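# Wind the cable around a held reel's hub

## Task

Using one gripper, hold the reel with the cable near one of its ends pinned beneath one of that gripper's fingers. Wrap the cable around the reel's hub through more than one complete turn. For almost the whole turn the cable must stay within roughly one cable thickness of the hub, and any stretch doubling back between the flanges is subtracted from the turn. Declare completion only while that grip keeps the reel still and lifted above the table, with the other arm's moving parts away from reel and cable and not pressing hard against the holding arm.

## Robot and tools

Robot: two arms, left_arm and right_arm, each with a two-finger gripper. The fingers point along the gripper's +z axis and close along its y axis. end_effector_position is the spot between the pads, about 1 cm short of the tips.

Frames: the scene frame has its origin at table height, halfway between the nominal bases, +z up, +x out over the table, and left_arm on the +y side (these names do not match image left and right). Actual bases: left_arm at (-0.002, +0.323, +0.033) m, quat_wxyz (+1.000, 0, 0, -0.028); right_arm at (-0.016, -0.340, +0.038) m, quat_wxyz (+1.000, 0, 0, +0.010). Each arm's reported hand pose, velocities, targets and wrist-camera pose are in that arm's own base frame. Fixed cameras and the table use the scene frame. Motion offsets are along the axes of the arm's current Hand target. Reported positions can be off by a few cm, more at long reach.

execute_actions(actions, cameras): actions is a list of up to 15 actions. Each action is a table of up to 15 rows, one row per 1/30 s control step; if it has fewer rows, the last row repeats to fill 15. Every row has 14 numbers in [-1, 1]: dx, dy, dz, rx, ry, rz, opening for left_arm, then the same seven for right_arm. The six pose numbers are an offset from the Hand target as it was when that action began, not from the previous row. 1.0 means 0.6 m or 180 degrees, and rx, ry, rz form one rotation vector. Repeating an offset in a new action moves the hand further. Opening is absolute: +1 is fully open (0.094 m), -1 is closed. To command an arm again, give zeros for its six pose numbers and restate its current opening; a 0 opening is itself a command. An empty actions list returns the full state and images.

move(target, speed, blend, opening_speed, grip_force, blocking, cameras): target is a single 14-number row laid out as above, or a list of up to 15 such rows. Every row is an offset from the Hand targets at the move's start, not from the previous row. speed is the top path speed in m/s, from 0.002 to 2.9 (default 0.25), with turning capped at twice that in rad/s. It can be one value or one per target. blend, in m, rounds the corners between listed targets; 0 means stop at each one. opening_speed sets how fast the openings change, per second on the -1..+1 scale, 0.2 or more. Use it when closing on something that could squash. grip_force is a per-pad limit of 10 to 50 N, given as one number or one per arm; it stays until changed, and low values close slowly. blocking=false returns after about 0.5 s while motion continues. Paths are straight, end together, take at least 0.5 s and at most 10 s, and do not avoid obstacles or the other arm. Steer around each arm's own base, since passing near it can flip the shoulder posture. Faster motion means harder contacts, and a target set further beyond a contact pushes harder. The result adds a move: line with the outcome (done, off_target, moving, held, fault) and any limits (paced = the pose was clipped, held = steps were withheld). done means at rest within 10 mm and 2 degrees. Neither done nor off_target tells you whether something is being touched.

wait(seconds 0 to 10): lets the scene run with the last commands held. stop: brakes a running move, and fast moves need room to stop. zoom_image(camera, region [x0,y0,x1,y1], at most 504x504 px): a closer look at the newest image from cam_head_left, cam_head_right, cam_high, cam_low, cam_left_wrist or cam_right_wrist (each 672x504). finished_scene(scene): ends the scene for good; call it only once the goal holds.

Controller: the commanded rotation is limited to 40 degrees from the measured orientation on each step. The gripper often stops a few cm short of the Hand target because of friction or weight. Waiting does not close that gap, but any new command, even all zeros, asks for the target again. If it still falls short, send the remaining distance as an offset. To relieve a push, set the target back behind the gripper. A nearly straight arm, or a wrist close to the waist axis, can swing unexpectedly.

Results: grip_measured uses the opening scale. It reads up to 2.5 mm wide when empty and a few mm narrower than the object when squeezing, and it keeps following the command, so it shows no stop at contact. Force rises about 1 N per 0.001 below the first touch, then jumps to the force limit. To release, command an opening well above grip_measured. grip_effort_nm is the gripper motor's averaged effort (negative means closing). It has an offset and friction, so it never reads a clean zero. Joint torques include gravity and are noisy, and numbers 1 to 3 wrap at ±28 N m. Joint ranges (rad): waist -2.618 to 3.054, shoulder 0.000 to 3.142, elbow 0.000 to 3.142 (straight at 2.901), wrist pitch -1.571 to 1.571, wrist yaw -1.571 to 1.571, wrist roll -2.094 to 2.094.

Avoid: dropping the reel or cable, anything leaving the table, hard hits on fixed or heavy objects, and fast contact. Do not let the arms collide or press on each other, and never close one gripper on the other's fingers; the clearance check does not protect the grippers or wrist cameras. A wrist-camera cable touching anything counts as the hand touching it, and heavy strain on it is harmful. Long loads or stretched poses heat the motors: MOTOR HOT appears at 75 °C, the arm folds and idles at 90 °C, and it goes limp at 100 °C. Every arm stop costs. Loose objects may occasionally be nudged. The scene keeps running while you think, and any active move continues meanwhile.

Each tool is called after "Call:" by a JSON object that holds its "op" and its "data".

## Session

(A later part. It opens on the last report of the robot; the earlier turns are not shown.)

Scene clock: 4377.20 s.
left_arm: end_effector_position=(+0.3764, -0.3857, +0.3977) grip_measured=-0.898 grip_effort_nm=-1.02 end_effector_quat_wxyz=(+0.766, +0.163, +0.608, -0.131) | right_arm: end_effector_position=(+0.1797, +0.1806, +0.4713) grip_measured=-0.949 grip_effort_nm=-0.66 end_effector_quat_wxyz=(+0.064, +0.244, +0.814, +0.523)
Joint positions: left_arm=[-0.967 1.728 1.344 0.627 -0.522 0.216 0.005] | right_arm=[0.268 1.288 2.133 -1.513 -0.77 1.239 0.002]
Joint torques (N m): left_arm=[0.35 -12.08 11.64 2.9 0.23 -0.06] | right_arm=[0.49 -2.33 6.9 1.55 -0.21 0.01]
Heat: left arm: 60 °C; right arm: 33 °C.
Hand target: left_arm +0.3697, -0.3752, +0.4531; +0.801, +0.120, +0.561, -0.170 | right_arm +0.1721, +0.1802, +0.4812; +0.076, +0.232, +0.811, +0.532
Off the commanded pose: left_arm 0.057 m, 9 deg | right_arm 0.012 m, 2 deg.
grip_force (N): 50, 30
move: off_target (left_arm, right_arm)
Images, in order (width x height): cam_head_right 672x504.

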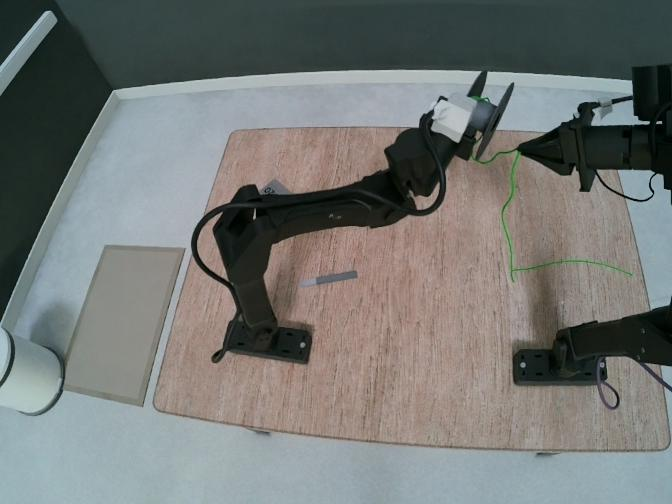

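Call:
{"op": "move", "data": {"target": [0,0,0,0,0,0,-1.0, -0.0725,0.0885,-0.0322,-0.0859,-0.0042,0.0454,-0.97], "speed": 0.06, "cameras": ["cam_head_right","cam_high"]}}

Call:
{"op": "zoom_image", "data": {"camera": "cam_head_right", "region": [430, 40, 580, 190]}}

Call:
{"op": "zoom_image", "data": {"camera": "cam_high", "region": [180, 110, 340, 270]}}

Scene clock: 4410.33 s.
left_arm: end_effector_position=(+0.3764, -0.3857, +0.3977) grip_measured=-0.898 grip_effort_nm=-1.02 end_effector_quat_wxyz=(+0.766, +0.163, +0.608, -0.131) | right_arm: end_effector_position=(+0.2234, +0.1618, +0.5289) grip_measured=-0.949 grip_effort_nm=-0.66 end_effector_quat_wxyz=(+0.073, +0.288, +0.715, +0.633)
Joint positions: left_arm=[-0.967 1.728 1.344 0.627 -0.522 0.216 0.005] | right_arm=[0.038 1.277 2.069 -1.151 -1.006 1.531 0.002]
Joint torques (N m): left_arm=[0.36 -12.03 11.49 2.87 0.18 -0.04] | right_arm=[-0.7 -2.45 4.1 1.7 -0.43 -0.03]
Heat: left arm: 60 °C; right arm: 32 °C.
Hand target: left_arm +0.3697, -0.3752, +0.4531; +0.801, +0.120, +0.561, -0.170 | right_arm +0.2190, +0.1617, +0.5315; +0.073, +0.281, +0.713, +0.638
Off the commanded pose: left_arm 0.057 m, 9 deg | right_arm 0.005 m, 1 deg.
grip_force (N): 50, 30
move: off_target (left_arm)
Images, in order (width x height): cam_head_right 672x504, cam_high 672x504.

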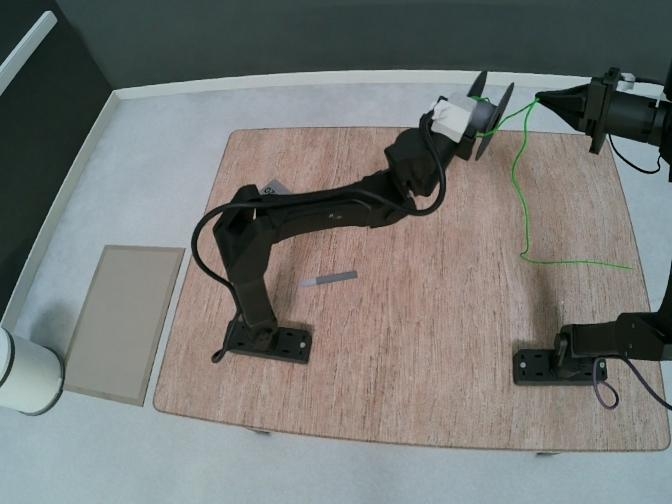

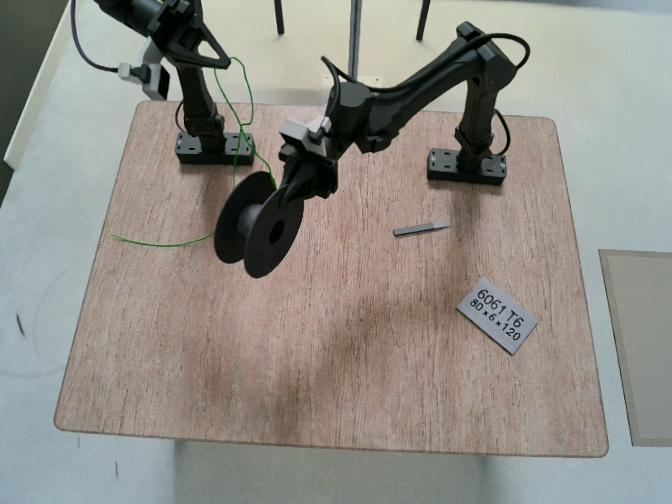

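Scaled by 3.360 from the camera's 672x504 image, which has a finer 960x720 frame.

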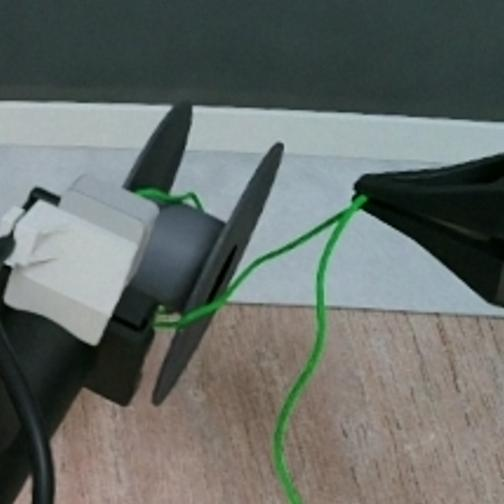

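Scaled by 3.150 from the camera's 672x504 image, which has a finer 960x720 frame.

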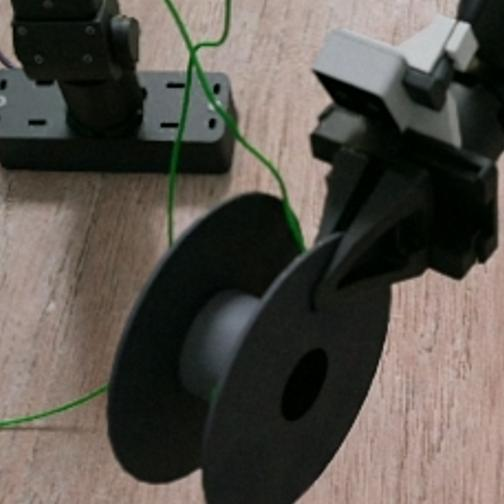

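Call:
{"op": "move", "data": {"target": [[0,0,0,0,0,0,-1.0, -0.0893,0.0527,0.0185,-0.0537,0.0144,0,-0.97],[0,0,0,0,0,0,-1.0, -0.1662,0.0878,0.0408,-0.0542,0.0120,-0.0277,-0.97],[0,0,0,0,0,0,-1.0, -0.2445,0.1168,0.0655,-0.0552,0.0073,-0.0831,-0.97]], "speed": 0.09, "blend": [0.02,0.02,0], "cameras": ["cam_head_right","cam_high","cam_left_wrist"]}}

Call:
{"op": "zoom_image", "data": {"camera": "cam_head_right", "region": [430, 40, 580, 190]}}

Call:
{"op": "zoom_image", "data": {"camera": "cam_high", "region": [180, 130, 340, 290]}}

Scene clock: 4499.80 s.
left_arm: end_effector_position=(+0.3764, -0.3857, +0.3977) grip_measured=-0.898 grip_effort_nm=-1.02 end_effector_quat_wxyz=(+0.766, +0.163, +0.608, -0.131) | right_arm: end_effector_position=(+0.3839, +0.1272, +0.5459) grip_measured=-0.949 grip_effort_nm=-0.66 end_effector_quat_wxyz=(+0.162, +0.184, +0.686, +0.686)
Joint positions: left_arm=[-0.967 1.728 1.344 0.627 -0.522 0.216 0.005] | right_arm=[-0.109 1.65 2.133 -0.504 -1.186 1.582 0.002]
Joint torques (N m): left_arm=[0.44 -12 11.69 2.86 0.18 -0.06] | right_arm=[-0.69 -4.83 9.57 1.37 -0.15 -0.09]
Heat: left arm: 60 °C; right arm: 31 °C.
Hand target: left_arm +0.3697, -0.3752, +0.4531; +0.801, +0.120, +0.561, -0.170 | right_arm +0.3808, +0.1253, +0.5542; +0.172, +0.171, +0.686, +0.686
Off the commanded pose: left_arm 0.057 m, 9 deg | right_arm 0.009 m, 2 deg.
grip_force (N): 50, 30
move: off_target (left_arm)
camera_calibration:
cam_left_wrist: T_world_to_cam=[[-0.409001, -0.904857, -0.118115, -0.149718], [-0.166211, 0.201141, -0.965358, 0.559759], [0.897269, -0.375201, -0.232664, -0.300721], [0, 0, 0, 1]] pos_world=[0.301631, -0.360895, 0.452717]
Images, in order (width x height): cam_head_right 672x504, cam_high 672x504, cam_left_wrist 672x504.

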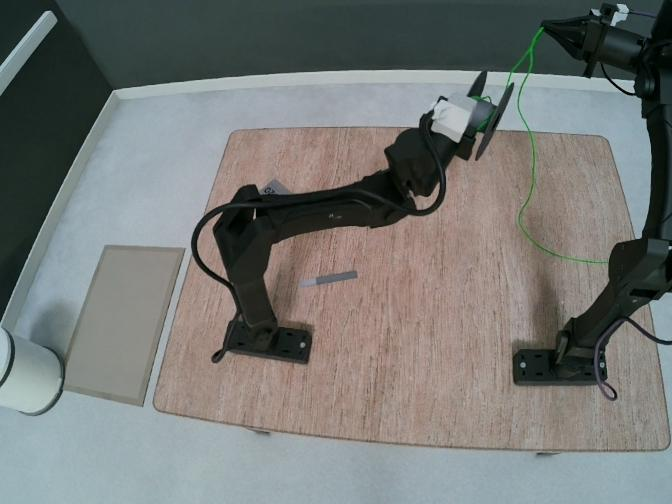

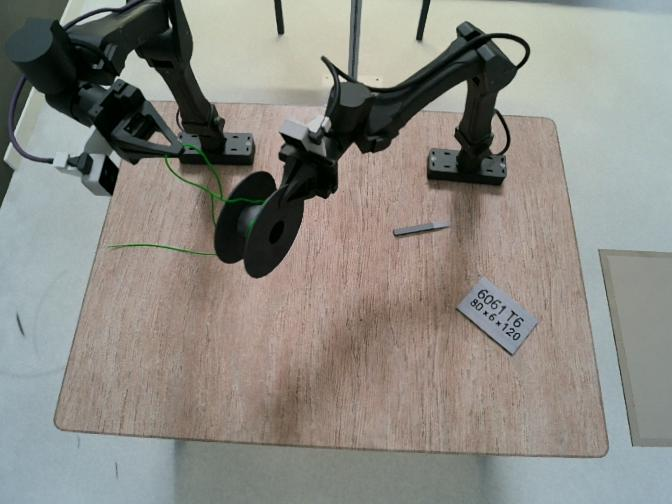

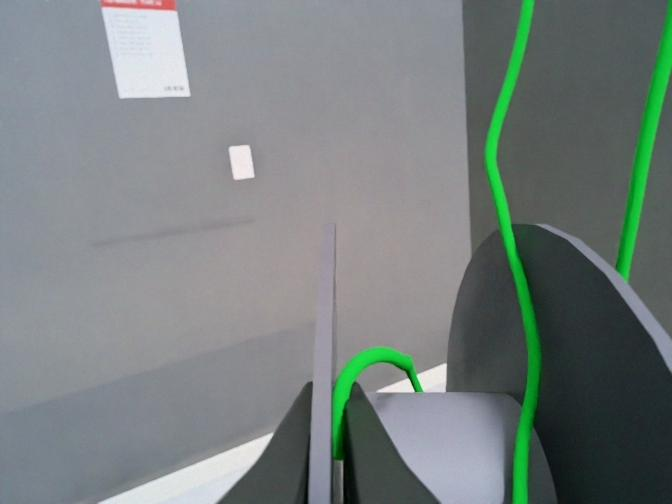

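Scaled by 3.360 from the camera's 672x504 image, which has a finer 960x720 frame.

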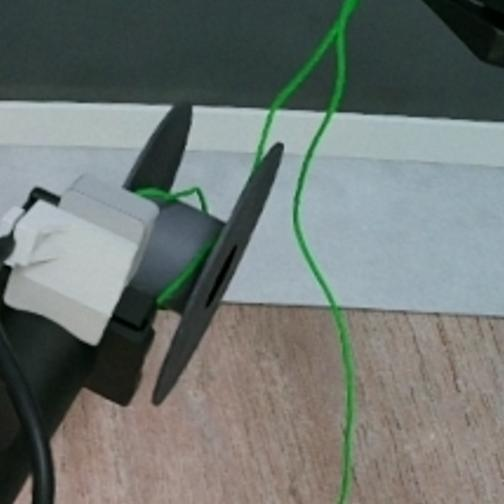

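Scaled by 3.150 from the camera's 672x504 image, which has a finer 960x720 frame.

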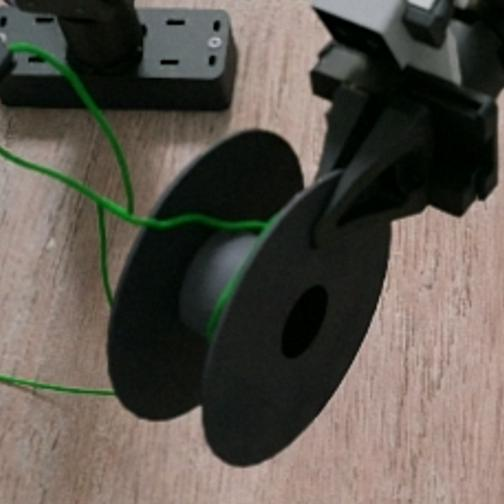

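Call:
{"op": "move", "data": {"target": [[0,0,0,0,0,0,-1.0, -0.1162,-0.0420,0.0553,0,0,-0.1111,-0.97],[0,0,0,0,0,0,-1.0, -0.2243,-0.1437,0.0828,0,0,-0.2778,-0.97],[0,0,0,0,0,0,-1.0, -0.2658,-0.3237,0.1082,0,0,-0.4444,-0.97]], "speed": 0.09, "blend": [0.02,0.02,0], "cameras": ["cam_head_right","cam_high","cam_left_wrist"]}}

Call:
{"op": "zoom_image", "data": {"camera": "cam_head_right", "region": [430, 40, 580, 190]}}

Call:
{"op": "zoom_image", "data": {"camera": "cam_high", "region": [180, 130, 340, 290]}}

Scene clock: 4548.30 s.
left_arm: end_effector_position=(+0.3792, -0.3836, +0.3956) grip_measured=-0.898 grip_effort_nm=-1.02 end_effector_quat_wxyz=(+0.764, +0.164, +0.611, -0.127) | right_arm: end_effector_position=(+0.5419, +0.1123, +0.3711) grip_measured=-0.950 grip_effort_nm=-0.66 end_effector_quat_wxyz=(+0.565, -0.323, +0.628, +0.427)
Joint positions: left_arm=[-0.961 1.728 1.344 0.617 -0.522 0.216 0.005] | right_arm=[-0.11 2.062 1.895 0.176 -1.232 0.182 0.002]
Joint torques (N m): left_arm=[-0.09 -12.15 11.6 2.94 0.19 -0.07] | right_arm=[-0.28 -8.66 6.31 1.58 0.4 -0.17]
Heat: left arm: 60 °C; right arm: 33 °C.
Hand target: left_arm +0.3697, -0.3752, +0.4531; +0.801, +0.120, +0.561, -0.170 | right_arm +0.5521, +0.1075, +0.3601; +0.572, -0.310, +0.636, +0.415
Off the commanded pose: left_arm 0.059 m, 10 deg | right_arm 0.016 m, 2 deg.
grip_force (N): 50, 30
move: off_target (left_arm, right_arm)
camera_calibration:
cam_left_wrist: T_world_to_cam=[[-0.40362, -0.906519, -0.123753, -0.147395], [-0.172434, 0.208206, -0.962765, 0.561822], [0.898531, -0.367252, -0.240351, -0.297319], [0, 0, 0, 1]] pos_world=[0.304536, -0.359782, 0.451201]
Images, in order (width x height): cam_head_right 672x504, cam_high 672x504, cam_left_wrist 672x504.

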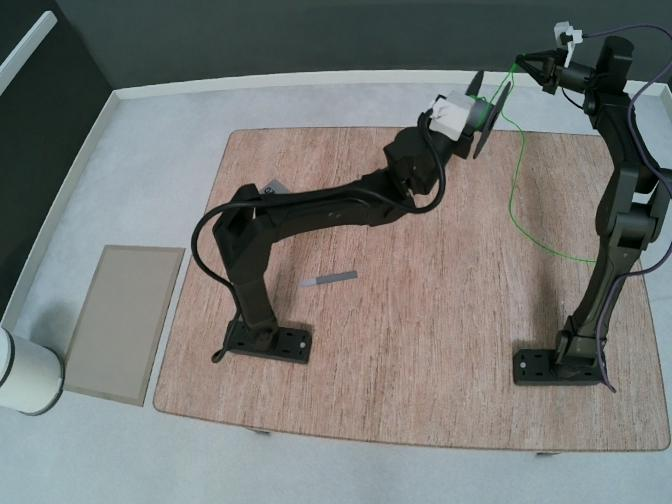

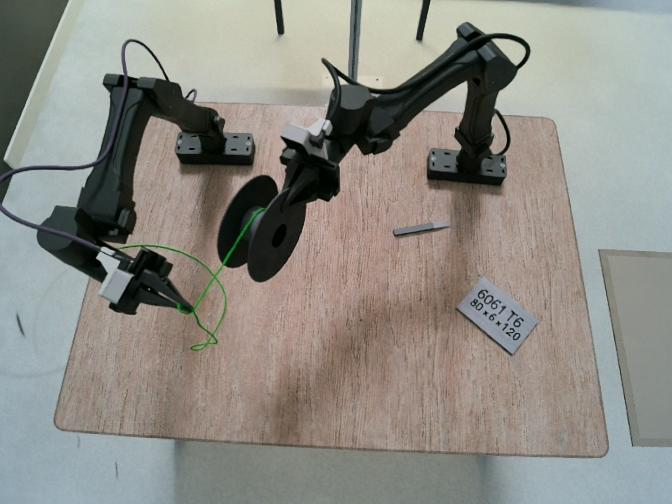

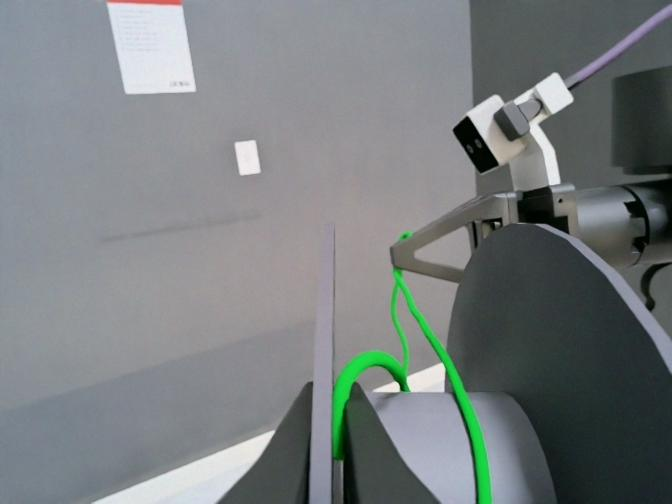

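Scaled by 3.360 from the camera's 672x504 image, which has a finer 960x720 frame.

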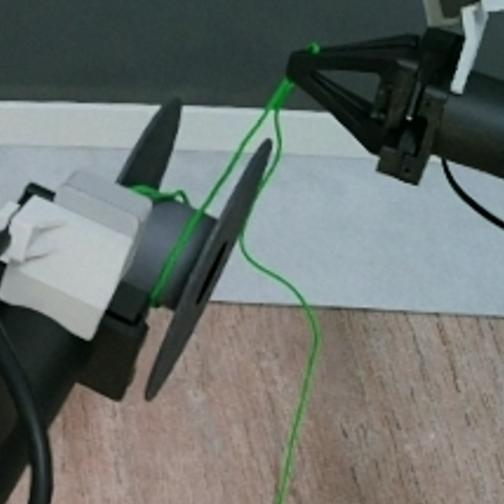

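Scaled by 3.150 from the camera's 672x504 image, which has a finer 960x720 frame.

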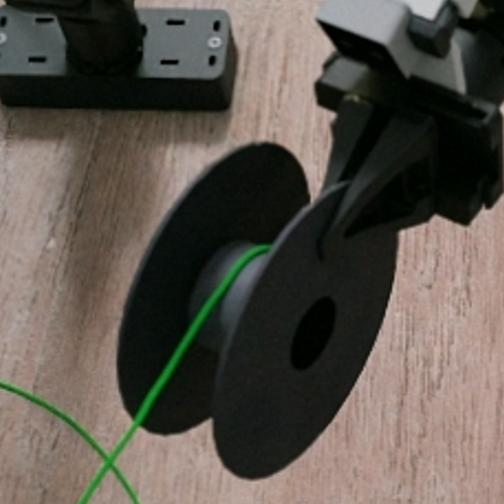

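Call:
{"op": "move", "data": {"target": [[0,0,0,0,0,0,-1.0, 0.0870,0.0355,-0.0115,0,0,0,-0.97],[0,0,0,0,0,0,-1.0, 0.1643,0.0862,-0.0138,0,0,0,-0.97]], "speed": 0.06, "blend": [0.01,0], "cameras": ["cam_head_right","cam_high","cam_low","cam_left_wrist"]}}

Call:
{"op": "zoom_image", "data": {"camera": "cam_head_right", "region": [450, 60, 550, 160]}}

Call:
{"op": "zoom_image", "data": {"camera": "cam_high", "region": [180, 150, 320, 290]}}

Call:
{"op": "zoom_image", "data": {"camera": "cam_low", "region": [240, 130, 360, 250]}}

Scene clock: 4649.60 s.
left_arm: end_effector_position=(+0.3805, -0.3830, +0.3935) grip_measured=-0.898 grip_effort_nm=-1.02 end_effector_quat_wxyz=(+0.762, +0.166, +0.613, -0.123) | right_arm: end_effector_position=(+0.4936, +0.1294, +0.2606) grip_measured=-0.950 grip_effort_nm=-0.66 end_effector_quat_wxyz=(+0.561, -0.306, +0.643, +0.422)
Joint positions: left_arm=[-0.958 1.728 1.344 0.607 -0.522 0.218 0.005] | right_arm=[-0.076 1.919 1.264 0.623 -1.165 0.172 0.002]
Joint torques (N m): left_arm=[-0.36 -12.26 11.49 3.01 0.19 -0.09] | right_arm=[0.61 -10.91 6 1.65 0.18 0.02]
Heat: left arm: 55 °C; right arm: 31 °C.
Hand target: left_arm +0.3697, -0.3752, +0.4531; +0.801, +0.120, +0.561, -0.170 | right_arm +0.4882, +0.1320, +0.2717; +0.572, -0.310, +0.636, +0.415
Off the commanded pose: left_arm 0.061 m, 11 deg | right_arm 0.013 m, 2 deg.
grip_force (N): 50, 30
move: off_target (left_arm, right_arm)
camera_calibration:
cam_left_wrist: T_world_to_cam=[[-0.401667, -0.906526, -0.1299, -0.144985], [-0.178164, 0.216488, -0.959891, 0.564101], [0.898288, -0.362413, -0.248466, -0.293634], [0, 0, 0, 1]] pos_world=[0.306035, -0.35997, 0.449683]
Images, in order (width x height): cam_head_right 672x504, cam_high 672x504, cam_low 672x504, cam_left_wrist 672x504.

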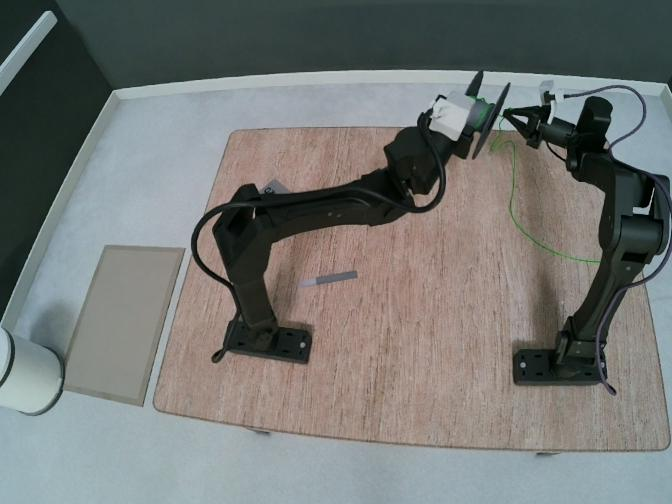

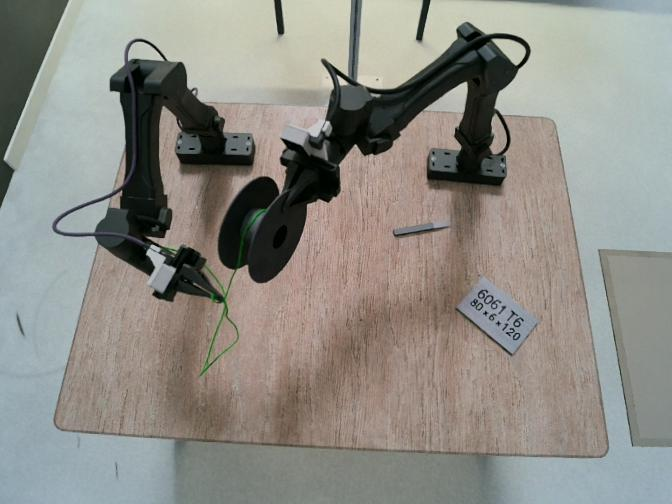

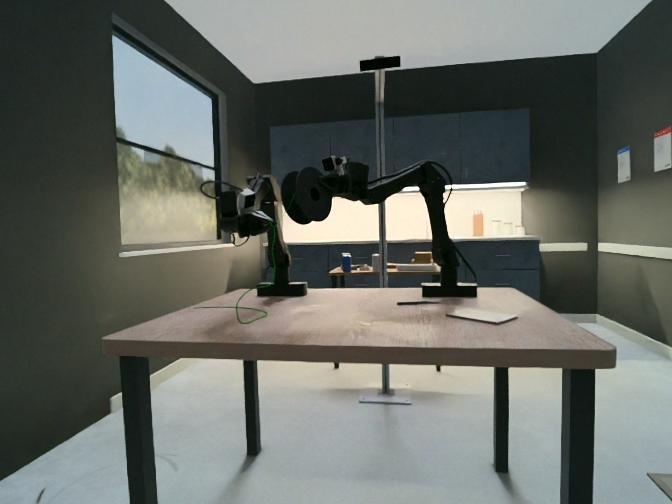

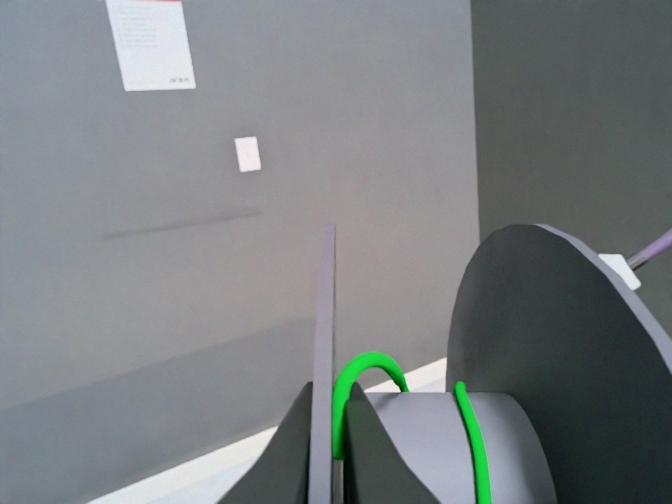

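Scaled by 5.040 from the camera's 672x504 image, which has a finer 960x720 frame.

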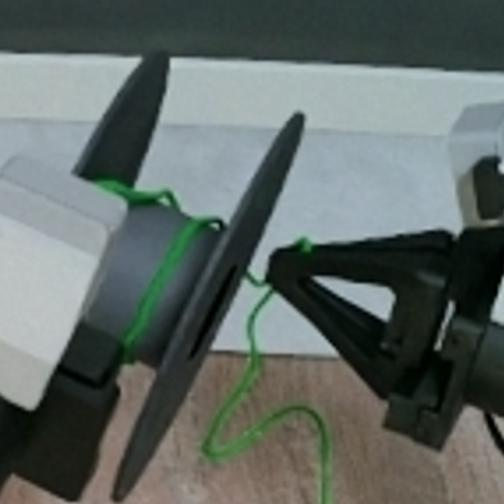

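Scaled by 3.600 from the camera's 672x504 image, which has a finer 960x720 frame.

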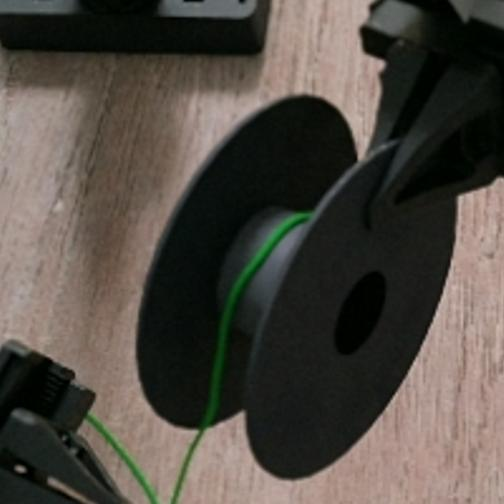

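Scaled by 4.200 from the camera's 672x504 image, which has a finer 960x720 frame.

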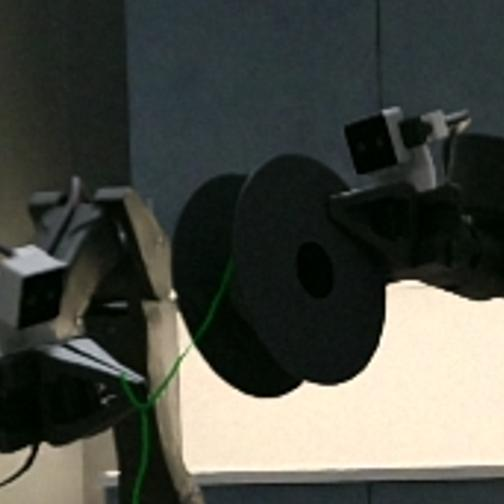

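Call:
{"op": "move", "data": {"target": [[0,0,0,0,0,0,-1.0, -0.0152,0.0128,-0.0018,0,0,0,-0.97],[0,0,0,0,0,0,-1.0, -0.0152,0.0128,-0.0018,0,0,0,-0.6],[0,0,0,0,0,0,-1.0, -0.0152,0.0128,-0.15,0,0,0,-0.6]], "speed": [0.04,0.05,0.08], "opening_speed": 0.6, "cameras": ["cam_head_right","cam_high","cam_low","cam_left_wrist","cam_right_wrist"]}}

Call:
{"op": "zoom_image", "data": {"camera": "cam_head_right", "region": [450, 60, 550, 160]}}

Call:
{"op": "zoom_image", "data": {"camera": "cam_high", "region": [180, 150, 320, 290]}}

Call:
{"op": "zoom_image", "data": {"camera": "cam_low", "region": [240, 130, 360, 250]}}

Scene clock: 4707.27 s.
left_arm: end_effector_position=(+0.3803, -0.3827, +0.3950) grip_measured=-0.898 grip_effort_nm=-1.02 end_effector_quat_wxyz=(+0.764, +0.164, +0.612, -0.125) | right_arm: end_effector_position=(+0.4488, +0.0543, +0.2743) grip_measured=-0.602 grip_effort_nm=0.11 end_effector_quat_wxyz=(+0.565, -0.299, +0.644, +0.421)
Joint positions: left_arm=[-0.958 1.728 1.344 0.614 -0.522 0.218 0.005] | right_arm=[-0.282 1.781 1.139 0.609 -1.357 0.173 0.019]
Joint torques (N m): left_arm=[-0.21 -12.36 11.36 2.99 0.17 -0.07] | right_arm=[-0.47 -9.5 5.97 1.48 -0.17 -0.07]
Heat: left arm: 62 °C; right arm: 34 °C.
Hand target: left_arm +0.3697, -0.3752, +0.4531; +0.801, +0.120, +0.561, -0.170 | right_arm +0.4406, +0.0554, +0.2824; +0.572, -0.310, +0.636, +0.415
Off the commanded pose: left_arm 0.060 m, 10 deg | right_arm 0.011 m, 2 deg.
grip_force (N): 50, 30
move: off_target (left_arm, right_arm)
camera_calibration:
cam_left_wrist: T_world_to_cam=[[-0.401186, -0.907232, -0.126412, -0.146447], [-0.174345, 0.21111, -0.961788, 0.562627], [0.899252, -0.363816, -0.242866, -0.296135], [0, 0, 0, 1]] pos_world=[0.305639, -0.359377, 0.450694]
cam_right_wrist: T_world_to_cam=[[0.852989, -0.477437, -0.210867, -0.301029], [-0.380902, -0.293229, -0.876887, 0.462674], [0.356826, 0.828294, -0.431978, 0.00172723], [0, 0, 0, 1]] pos_world=[0.432391, -0.00948332, 0.342982]
Images, in order (width x height): cam_head_right 672x504, cam_high 672x504, cam_low 672x504, cam_left_wrist 672x504, cam_right_wrist 672x504.

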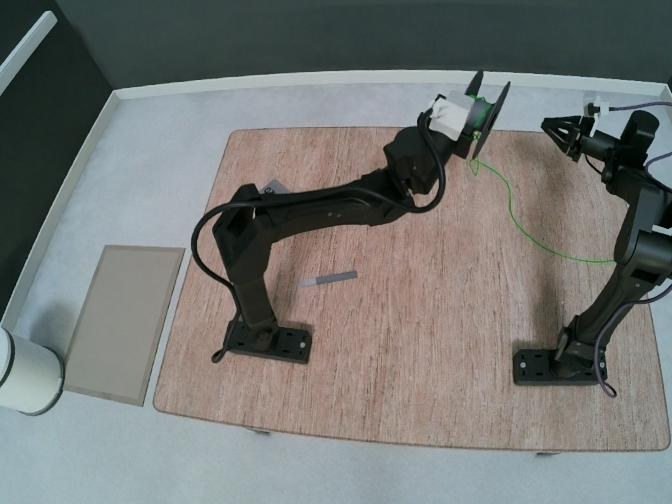

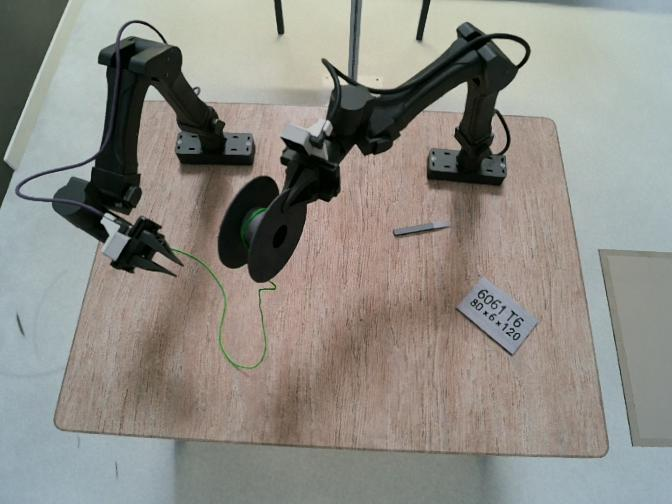

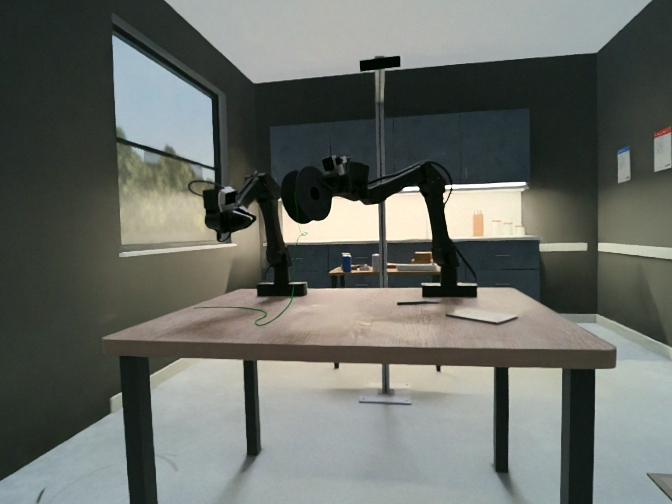

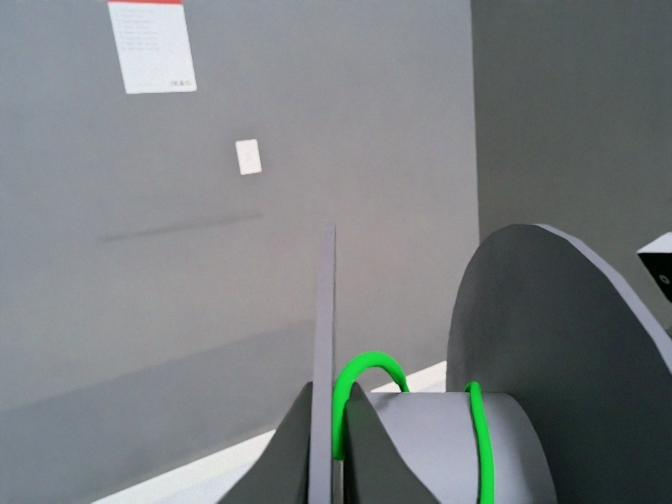

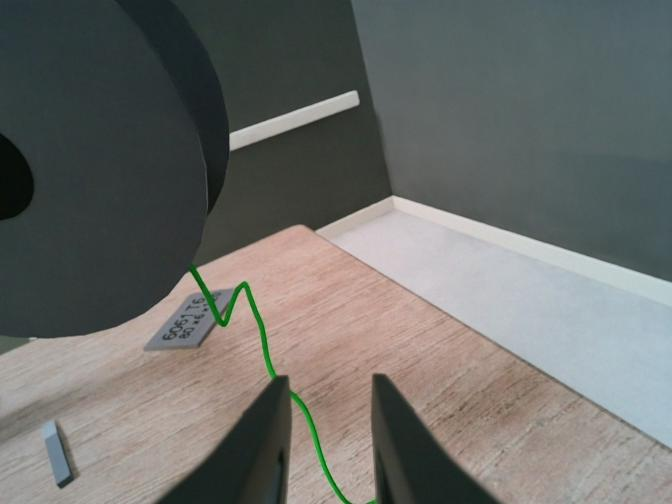

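Scaled by 5.040 from the camera's 672x504 image, which has a finer 960x720 frame.

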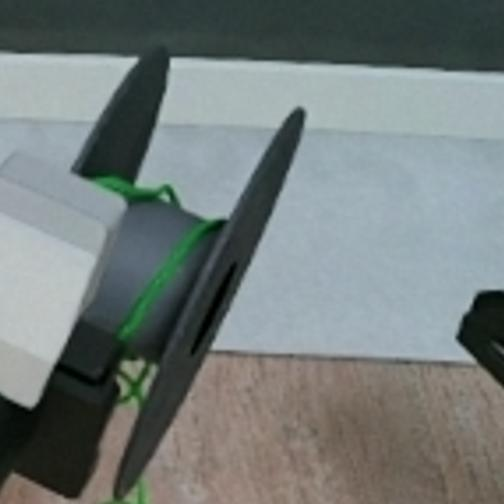

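Scaled by 3.600 from the camera's 672x504 image, which has a finer 960x720 frame.

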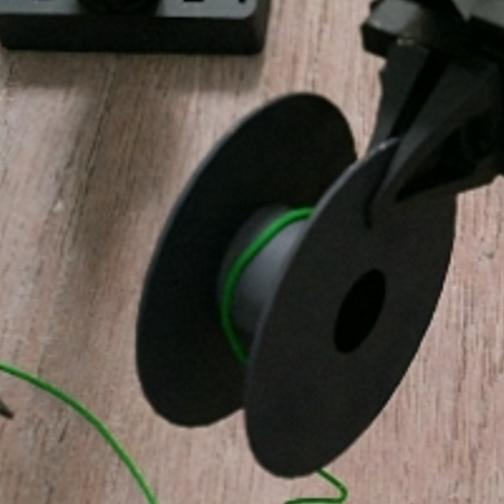

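Scaled by 4.200 from the camera's 672x504 image, which has a finer 960x720 frame.

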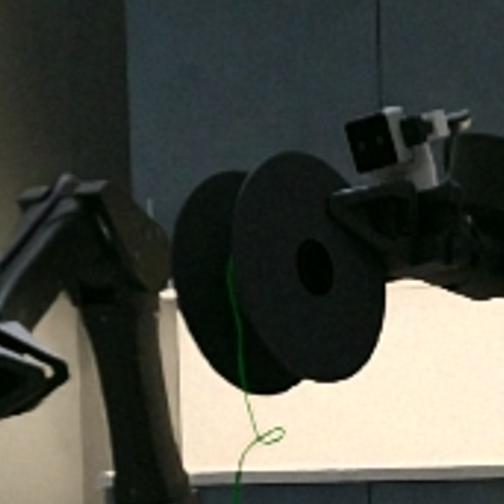

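Call:
{"op": "zoom_image", "data": {"camera": "cam_head_right", "region": [462, 100, 502, 140]}}

Call:
{"op": "wait", "data": {"seconds": 0.5, "cameras": ["cam_head_left"]}}

Scaled by 12.600 from the camera's 672x504 image, which has a finer 960x720 frame.

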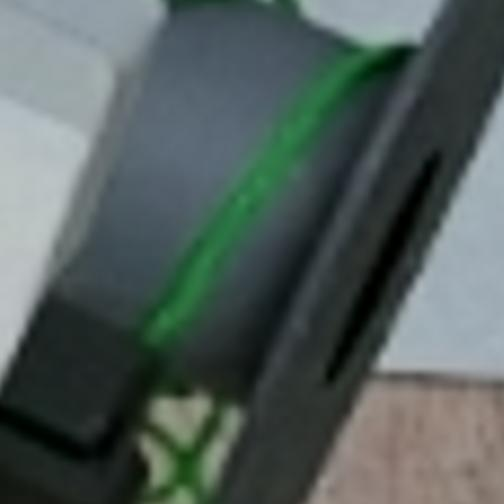

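Scene clock: 4727.77 s.
left_arm: end_effector_position=(+0.3803, -0.3827, +0.3950) grip_measured=-0.898 grip_effort_nm=-1.02 end_effector_quat_wxyz=(+0.764, +0.164, +0.612, -0.125) | right_arm: end_effector_position=(+0.4487, +0.0543, +0.2743) grip_measured=-0.602 grip_effort_nm=0.11 end_effector_quat_wxyz=(+0.565, -0.299, +0.644, +0.421)
Joint positions: left_arm=[-0.958 1.728 1.344 0.614 -0.522 0.218 0.005] | right_arm=[-0.282 1.781 1.139 0.609 -1.357 0.173 0.019]
Joint torques (N m): left_arm=[-0.42 -12.14 11.45 3.01 0.21 -0.11] | right_arm=[-0.16 -9.48 5.91 1.46 -0.2 -0.11]
Heat: left arm: 59 °C; right arm: 32 °C.
Hand target: left_arm +0.3697, -0.3752, +0.4531; +0.801, +0.120, +0.561, -0.170 | right_arm +0.4406, +0.0554, +0.2824; +0.572, -0.310, +0.636, +0.415
Tool commands: left_gripper/opening=-1.0 right_gripper/opening=-0.6
Off the commanded pose: left_arm 0.060 m, 10 deg | right_arm 0.011 m, 2 deg.
grip_force (N): 50, 30
wait: 0.50 s; at rest from the start
Images, in order (width x height): cam_head_left 672x504.

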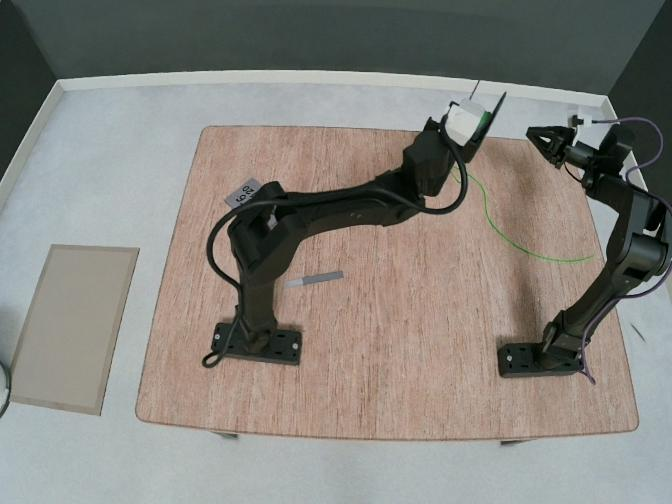

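Call:
{"op": "move", "data": {"target": [[0,0,0,0,0,0,-1.0, 0.1080,0.1213,-0.0808,0.0941,0.0252,-0.2757,-0.6],[0,0,0,0,0,0,-1.0, 0.1650,0.3242,0.0707,0.1787,0.1499,-0.5341,-0.6]], "speed": 0.15, "blend": [0.03,0], "cameras": ["cam_right_wrist"]}}

Scene clock: 4896.03 s.
left_arm: end_effector_position=(+0.3803, -0.3827, +0.3950) grip_measured=-0.898 grip_effort_nm=-1.02 end_effector_quat_wxyz=(+0.764, +0.164, +0.612, -0.125) | right_arm: end_effector_position=(+0.2787, +0.1914, +0.2247) grip_measured=-0.602 grip_effort_nm=0.11 end_effector_quat_wxyz=(+0.598, -0.595, +0.378, -0.381)
Joint positions: left_arm=[-0.958 1.728 1.344 0.614 -0.522 0.218 0.005] | right_arm=[0.779 0.944 0.256 0.695 0.342 -1.574 0.019]
Joint torques (N m): left_arm=[-0.43 -12.08 11.48 3 0.23 -0.07] | right_arm=[0.59 -1.03 6.04 2 0.11 -0.01]
Heat: left arm: 57 °C; right arm: 32 °C.
Hand target: left_arm +0.3697, -0.3752, +0.4531; +0.801, +0.120, +0.561, -0.170 | right_arm +0.2763, +0.1908, +0.2183; +0.596, -0.597, +0.380, -0.381
Off the commanded pose: left_arm 0.060 m, 10 deg | right_arm 0.007 m, 0 deg.
grip_force (N): 50, 30
move: off_target (left_arm)
camera_calibration:
cam_right_wrist: T_world_to_cam=[[-0.014081, -0.0126184, 0.999821, -0.220296], [-0.0110103, -0.999858, -0.0127739, 0.232674], [0.99984, -0.0111882, 0.01394, -0.19129], [0, 0, 0, 1]] pos_world=[0.190719, 0.227721, 0.225896]
Images, in order (width x height): cam_right_wrist 672x504.

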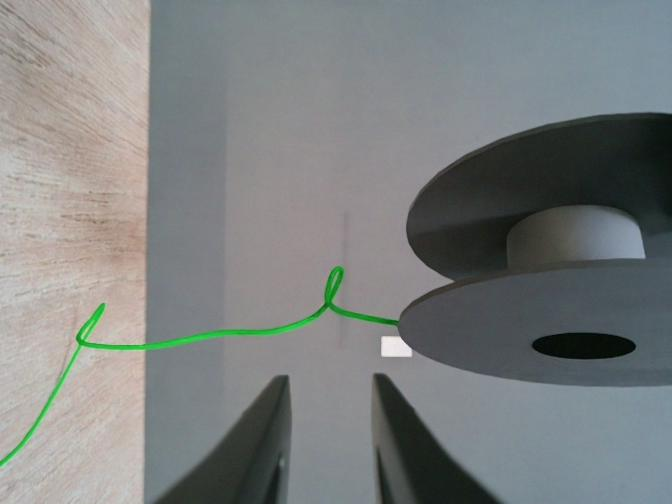

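Call:
{"op": "move", "data": {"target": [0,0,0,0,0,0,-1.0, -0.0606,-0.0092,0.0790,0,0,0,-0.6], "speed": 0.12, "cameras": ["cam_right_wrist"]}}

Call:
{"op": "zoom_image", "data": {"camera": "cam_right_wrist", "region": [400, 100, 670, 370]}}

Scene clock: 4916.83 s.
left_arm: end_effector_position=(+0.3803, -0.3827, +0.3950) grip_measured=-0.898 grip_effort_nm=-1.02 end_effector_quat_wxyz=(+0.764, +0.164, +0.612, -0.125) | right_arm: end_effector_position=(+0.3006, +0.2381, +0.2071) grip_measured=-0.602 grip_effort_nm=0.11 end_effector_quat_wxyz=(+0.580, -0.613, +0.381, -0.378)
Joint positions: left_arm=[-0.958 1.728 1.344 0.614 -0.522 0.218 0.005] | right_arm=[0.862 1.269 0.376 0.848 0.425 -1.574 0.019]
Joint torques (N m): left_arm=[-0.25 -12.18 11.54 3.01 0.17 -0.12] | right_arm=[0.66 -2.71 10.21 1.95 0.09 0.04]
Heat: left arm: 57 °C; right arm: 31 °C.
Hand target: left_arm +0.3697, -0.3752, +0.4531; +0.801, +0.120, +0.561, -0.170 | right_arm +0.3039, +0.2438, +0.2237; +0.596, -0.597, +0.380, -0.381
Off the commanded pose: left_arm 0.060 m, 10 deg | right_arm 0.018 m, 3 deg.
grip_force (N): 50, 30
move: off_target (left_arm, right_arm)
camera_calibration:
cam_right_wrist: T_world_to_cam=[[0.0194893, 0.0261682, 0.999468, -0.221012], [-0.0101078, -0.999601, 0.0263688, 0.270821], [0.999759, -0.0106164, -0.0192171, -0.205618], [0, 0, 0, 1]] pos_world=[0.212613, 0.274314, 0.209801]
Images, in order (width x height): cam_right_wrist 672x504.

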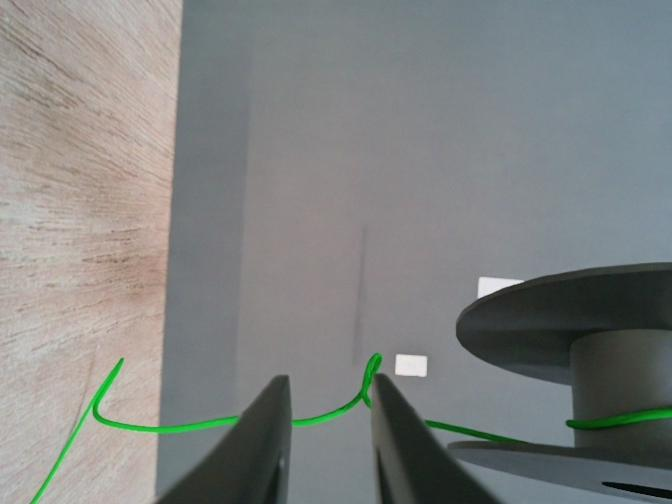

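Scaled by 1.867 from the camera's 672x504 image, which has a finer 960x720 frame.

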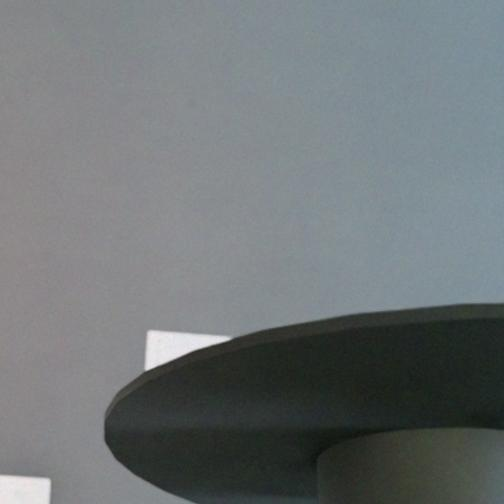

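Call:
{"op": "zoom_image", "data": {"camera": "cam_right_wrist", "region": [520, 352, 672, 504]}}

Scaled by 3.316 from the camera's 672x504 image, which has a finer 960x720 frame.

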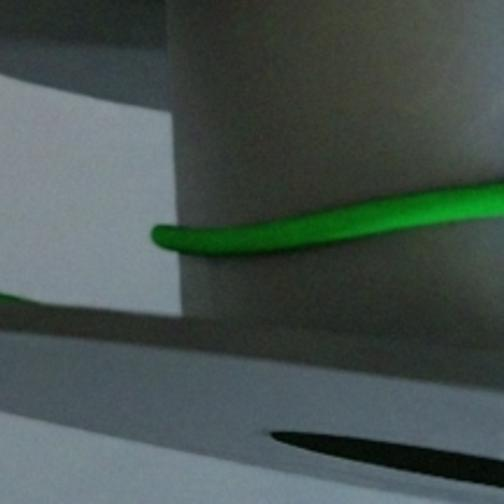

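Call:
{"op": "move", "data": {"target": [0,0,0,0,0,0,-1.0, 0,0,0,0.1222,0,0,-0.6], "speed": 0.2, "cameras": ["cam_right_wrist"]}}

Call:
{"op": "zoom_image", "data": {"camera": "cam_right_wrist", "region": [440, 252, 672, 484]}}

Scene clock: 4937.97 s.
left_arm: end_effector_position=(+0.3803, -0.3827, +0.3950) grip_measured=-0.898 grip_effort_nm=-1.02 end_effector_quat_wxyz=(+0.764, +0.164, +0.612, -0.125) | right_arm: end_effector_position=(+0.3065, +0.2486, +0.2090) grip_measured=-0.602 grip_effort_nm=0.10 end_effector_quat_wxyz=(+0.641, -0.550, +0.332, -0.419)
Joint positions: left_arm=[-0.958 1.728 1.344 0.614 -0.522 0.218 0.005] | right_arm=[0.86 1.607 0.323 1.475 0.405 -1.682 0.019]
Joint torques (N m): left_arm=[-0.25 -12.25 11.48 2.99 0.2 -0.04] | right_arm=[-0.76 -3.92 4.38 2.65 -0.19 0.03]
Heat: left arm: 57 °C; right arm: 31 °C.
Hand target: left_arm +0.3697, -0.3752, +0.4531; +0.801, +0.120, +0.561, -0.170 | right_arm +0.3039, +0.2438, +0.2238; +0.699, -0.472, +0.300, -0.446
Off the commanded pose: left_arm 0.060 m, 10 deg | right_arm 0.016 m, 12 deg.
joint sent to its limit (right arm) — joint 4 (wrist pitch), upper limit. The joint targets are off in orientation, not in position.
grip_force (N): 50, 30
move: off_target (left_arm, right_arm)
camera_calibration:
cam_right_wrist: T_world_to_cam=[[-0.179589, -0.0547481, 0.982217, -0.138651], [0.00324708, -0.998478, -0.0550608, 0.29394], [0.983736, -0.00669899, 0.179493, -0.249058], [0, 0, 0, 1]] pos_world=[0.219153, 0.284233, 0.197074]
Images, in order (width x height): cam_right_wrist 672x504.

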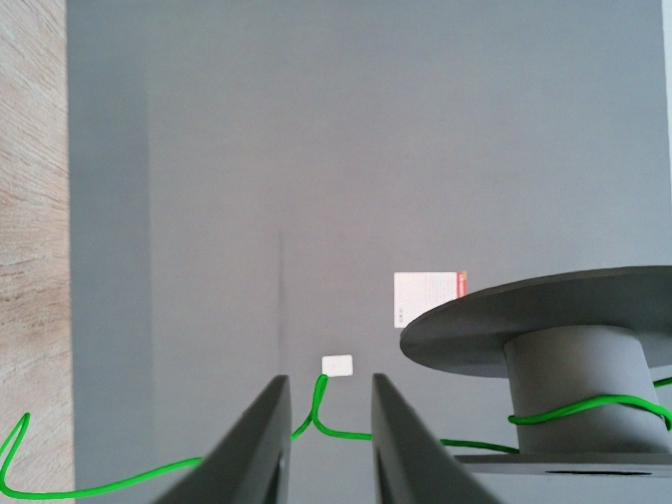

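Scaled by 2.172 from the camera's 672x504 image, which has a finer 960x720 frame.

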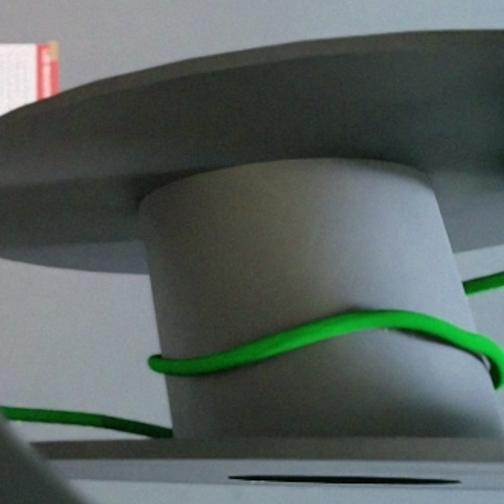

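Call:
{"op": "move", "data": {"target": [[0,0,0,0,0,0,-1.0, 0.3192,-0.0392,-0.0638,-0.1619,-0.0501,0.2931,-0.6],[0,0,0,0,0,0,-1.0, 0.4148,-0.1857,0.0085,-0.2783,-0.0237,0.6180,-0.6],[0,0,0,0,0,0,-1.0, 0.3870,-0.1570,0.2407,0.3877,-0.1654,-0.8508,-0.6]], "speed": 0.18, "blend": [0.03,0.03,0], "cameras": ["cam_right_wrist"]}}

Scene clock: 5092.80 s.
left_arm: end_effector_position=(+0.3803, -0.3827, +0.3950) grip_measured=-0.898 grip_effort_nm=-1.02 end_effector_quat_wxyz=(+0.764, +0.164, +0.612, -0.125) | right_arm: end_effector_position=(+0.4926, +0.0714, +0.3684) grip_measured=-0.602 grip_effort_nm=0.10 end_effector_quat_wxyz=(+0.102, +0.100, +0.703, +0.696)
Joint positions: left_arm=[-0.958 1.728 1.344 0.614 -0.522 0.218 0.005] | right_arm=[-0.228 2.012 1.868 -0.02 -1.512 1.403 0.019]
Joint torques (N m): left_arm=[-0.25 -12.19 11.49 3.01 0.18 -0.08] | right_arm=[0.53 -9.43 6.41 1.38 -0.14 0.04]
Heat: left arm: 57 °C; right arm: 38 °C.
Hand target: left_arm +0.3697, -0.3752, +0.4531; +0.801, +0.120, +0.561, -0.170 | right_arm +0.4912, +0.0752, +0.3656; +0.099, +0.098, +0.701, +0.700
Off the commanded pose: left_arm 0.060 m, 10 deg | right_arm 0.005 m, 1 deg.
grip_force (N): 50, 30
move: off_target (left_arm)
camera_calibration:
cam_right_wrist: T_world_to_cam=[[-0.00899081, -0.0199452, -0.999761, 0.372181], [-0.98694, -0.160634, 0.0120801, 0.528402], [-0.160836, 0.986813, -0.0182404, 0.103759], [0, 0, 0, 1]] pos_world=[0.541536, -0.0100885, 0.367601]
Images, in order (width x height): cam_right_wrist 672x504.

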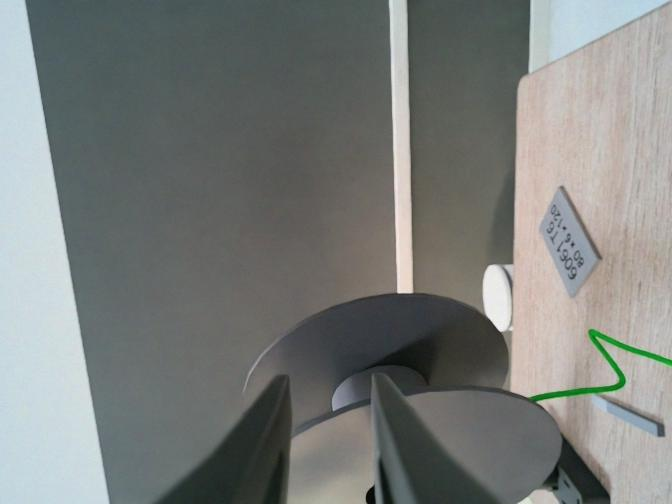

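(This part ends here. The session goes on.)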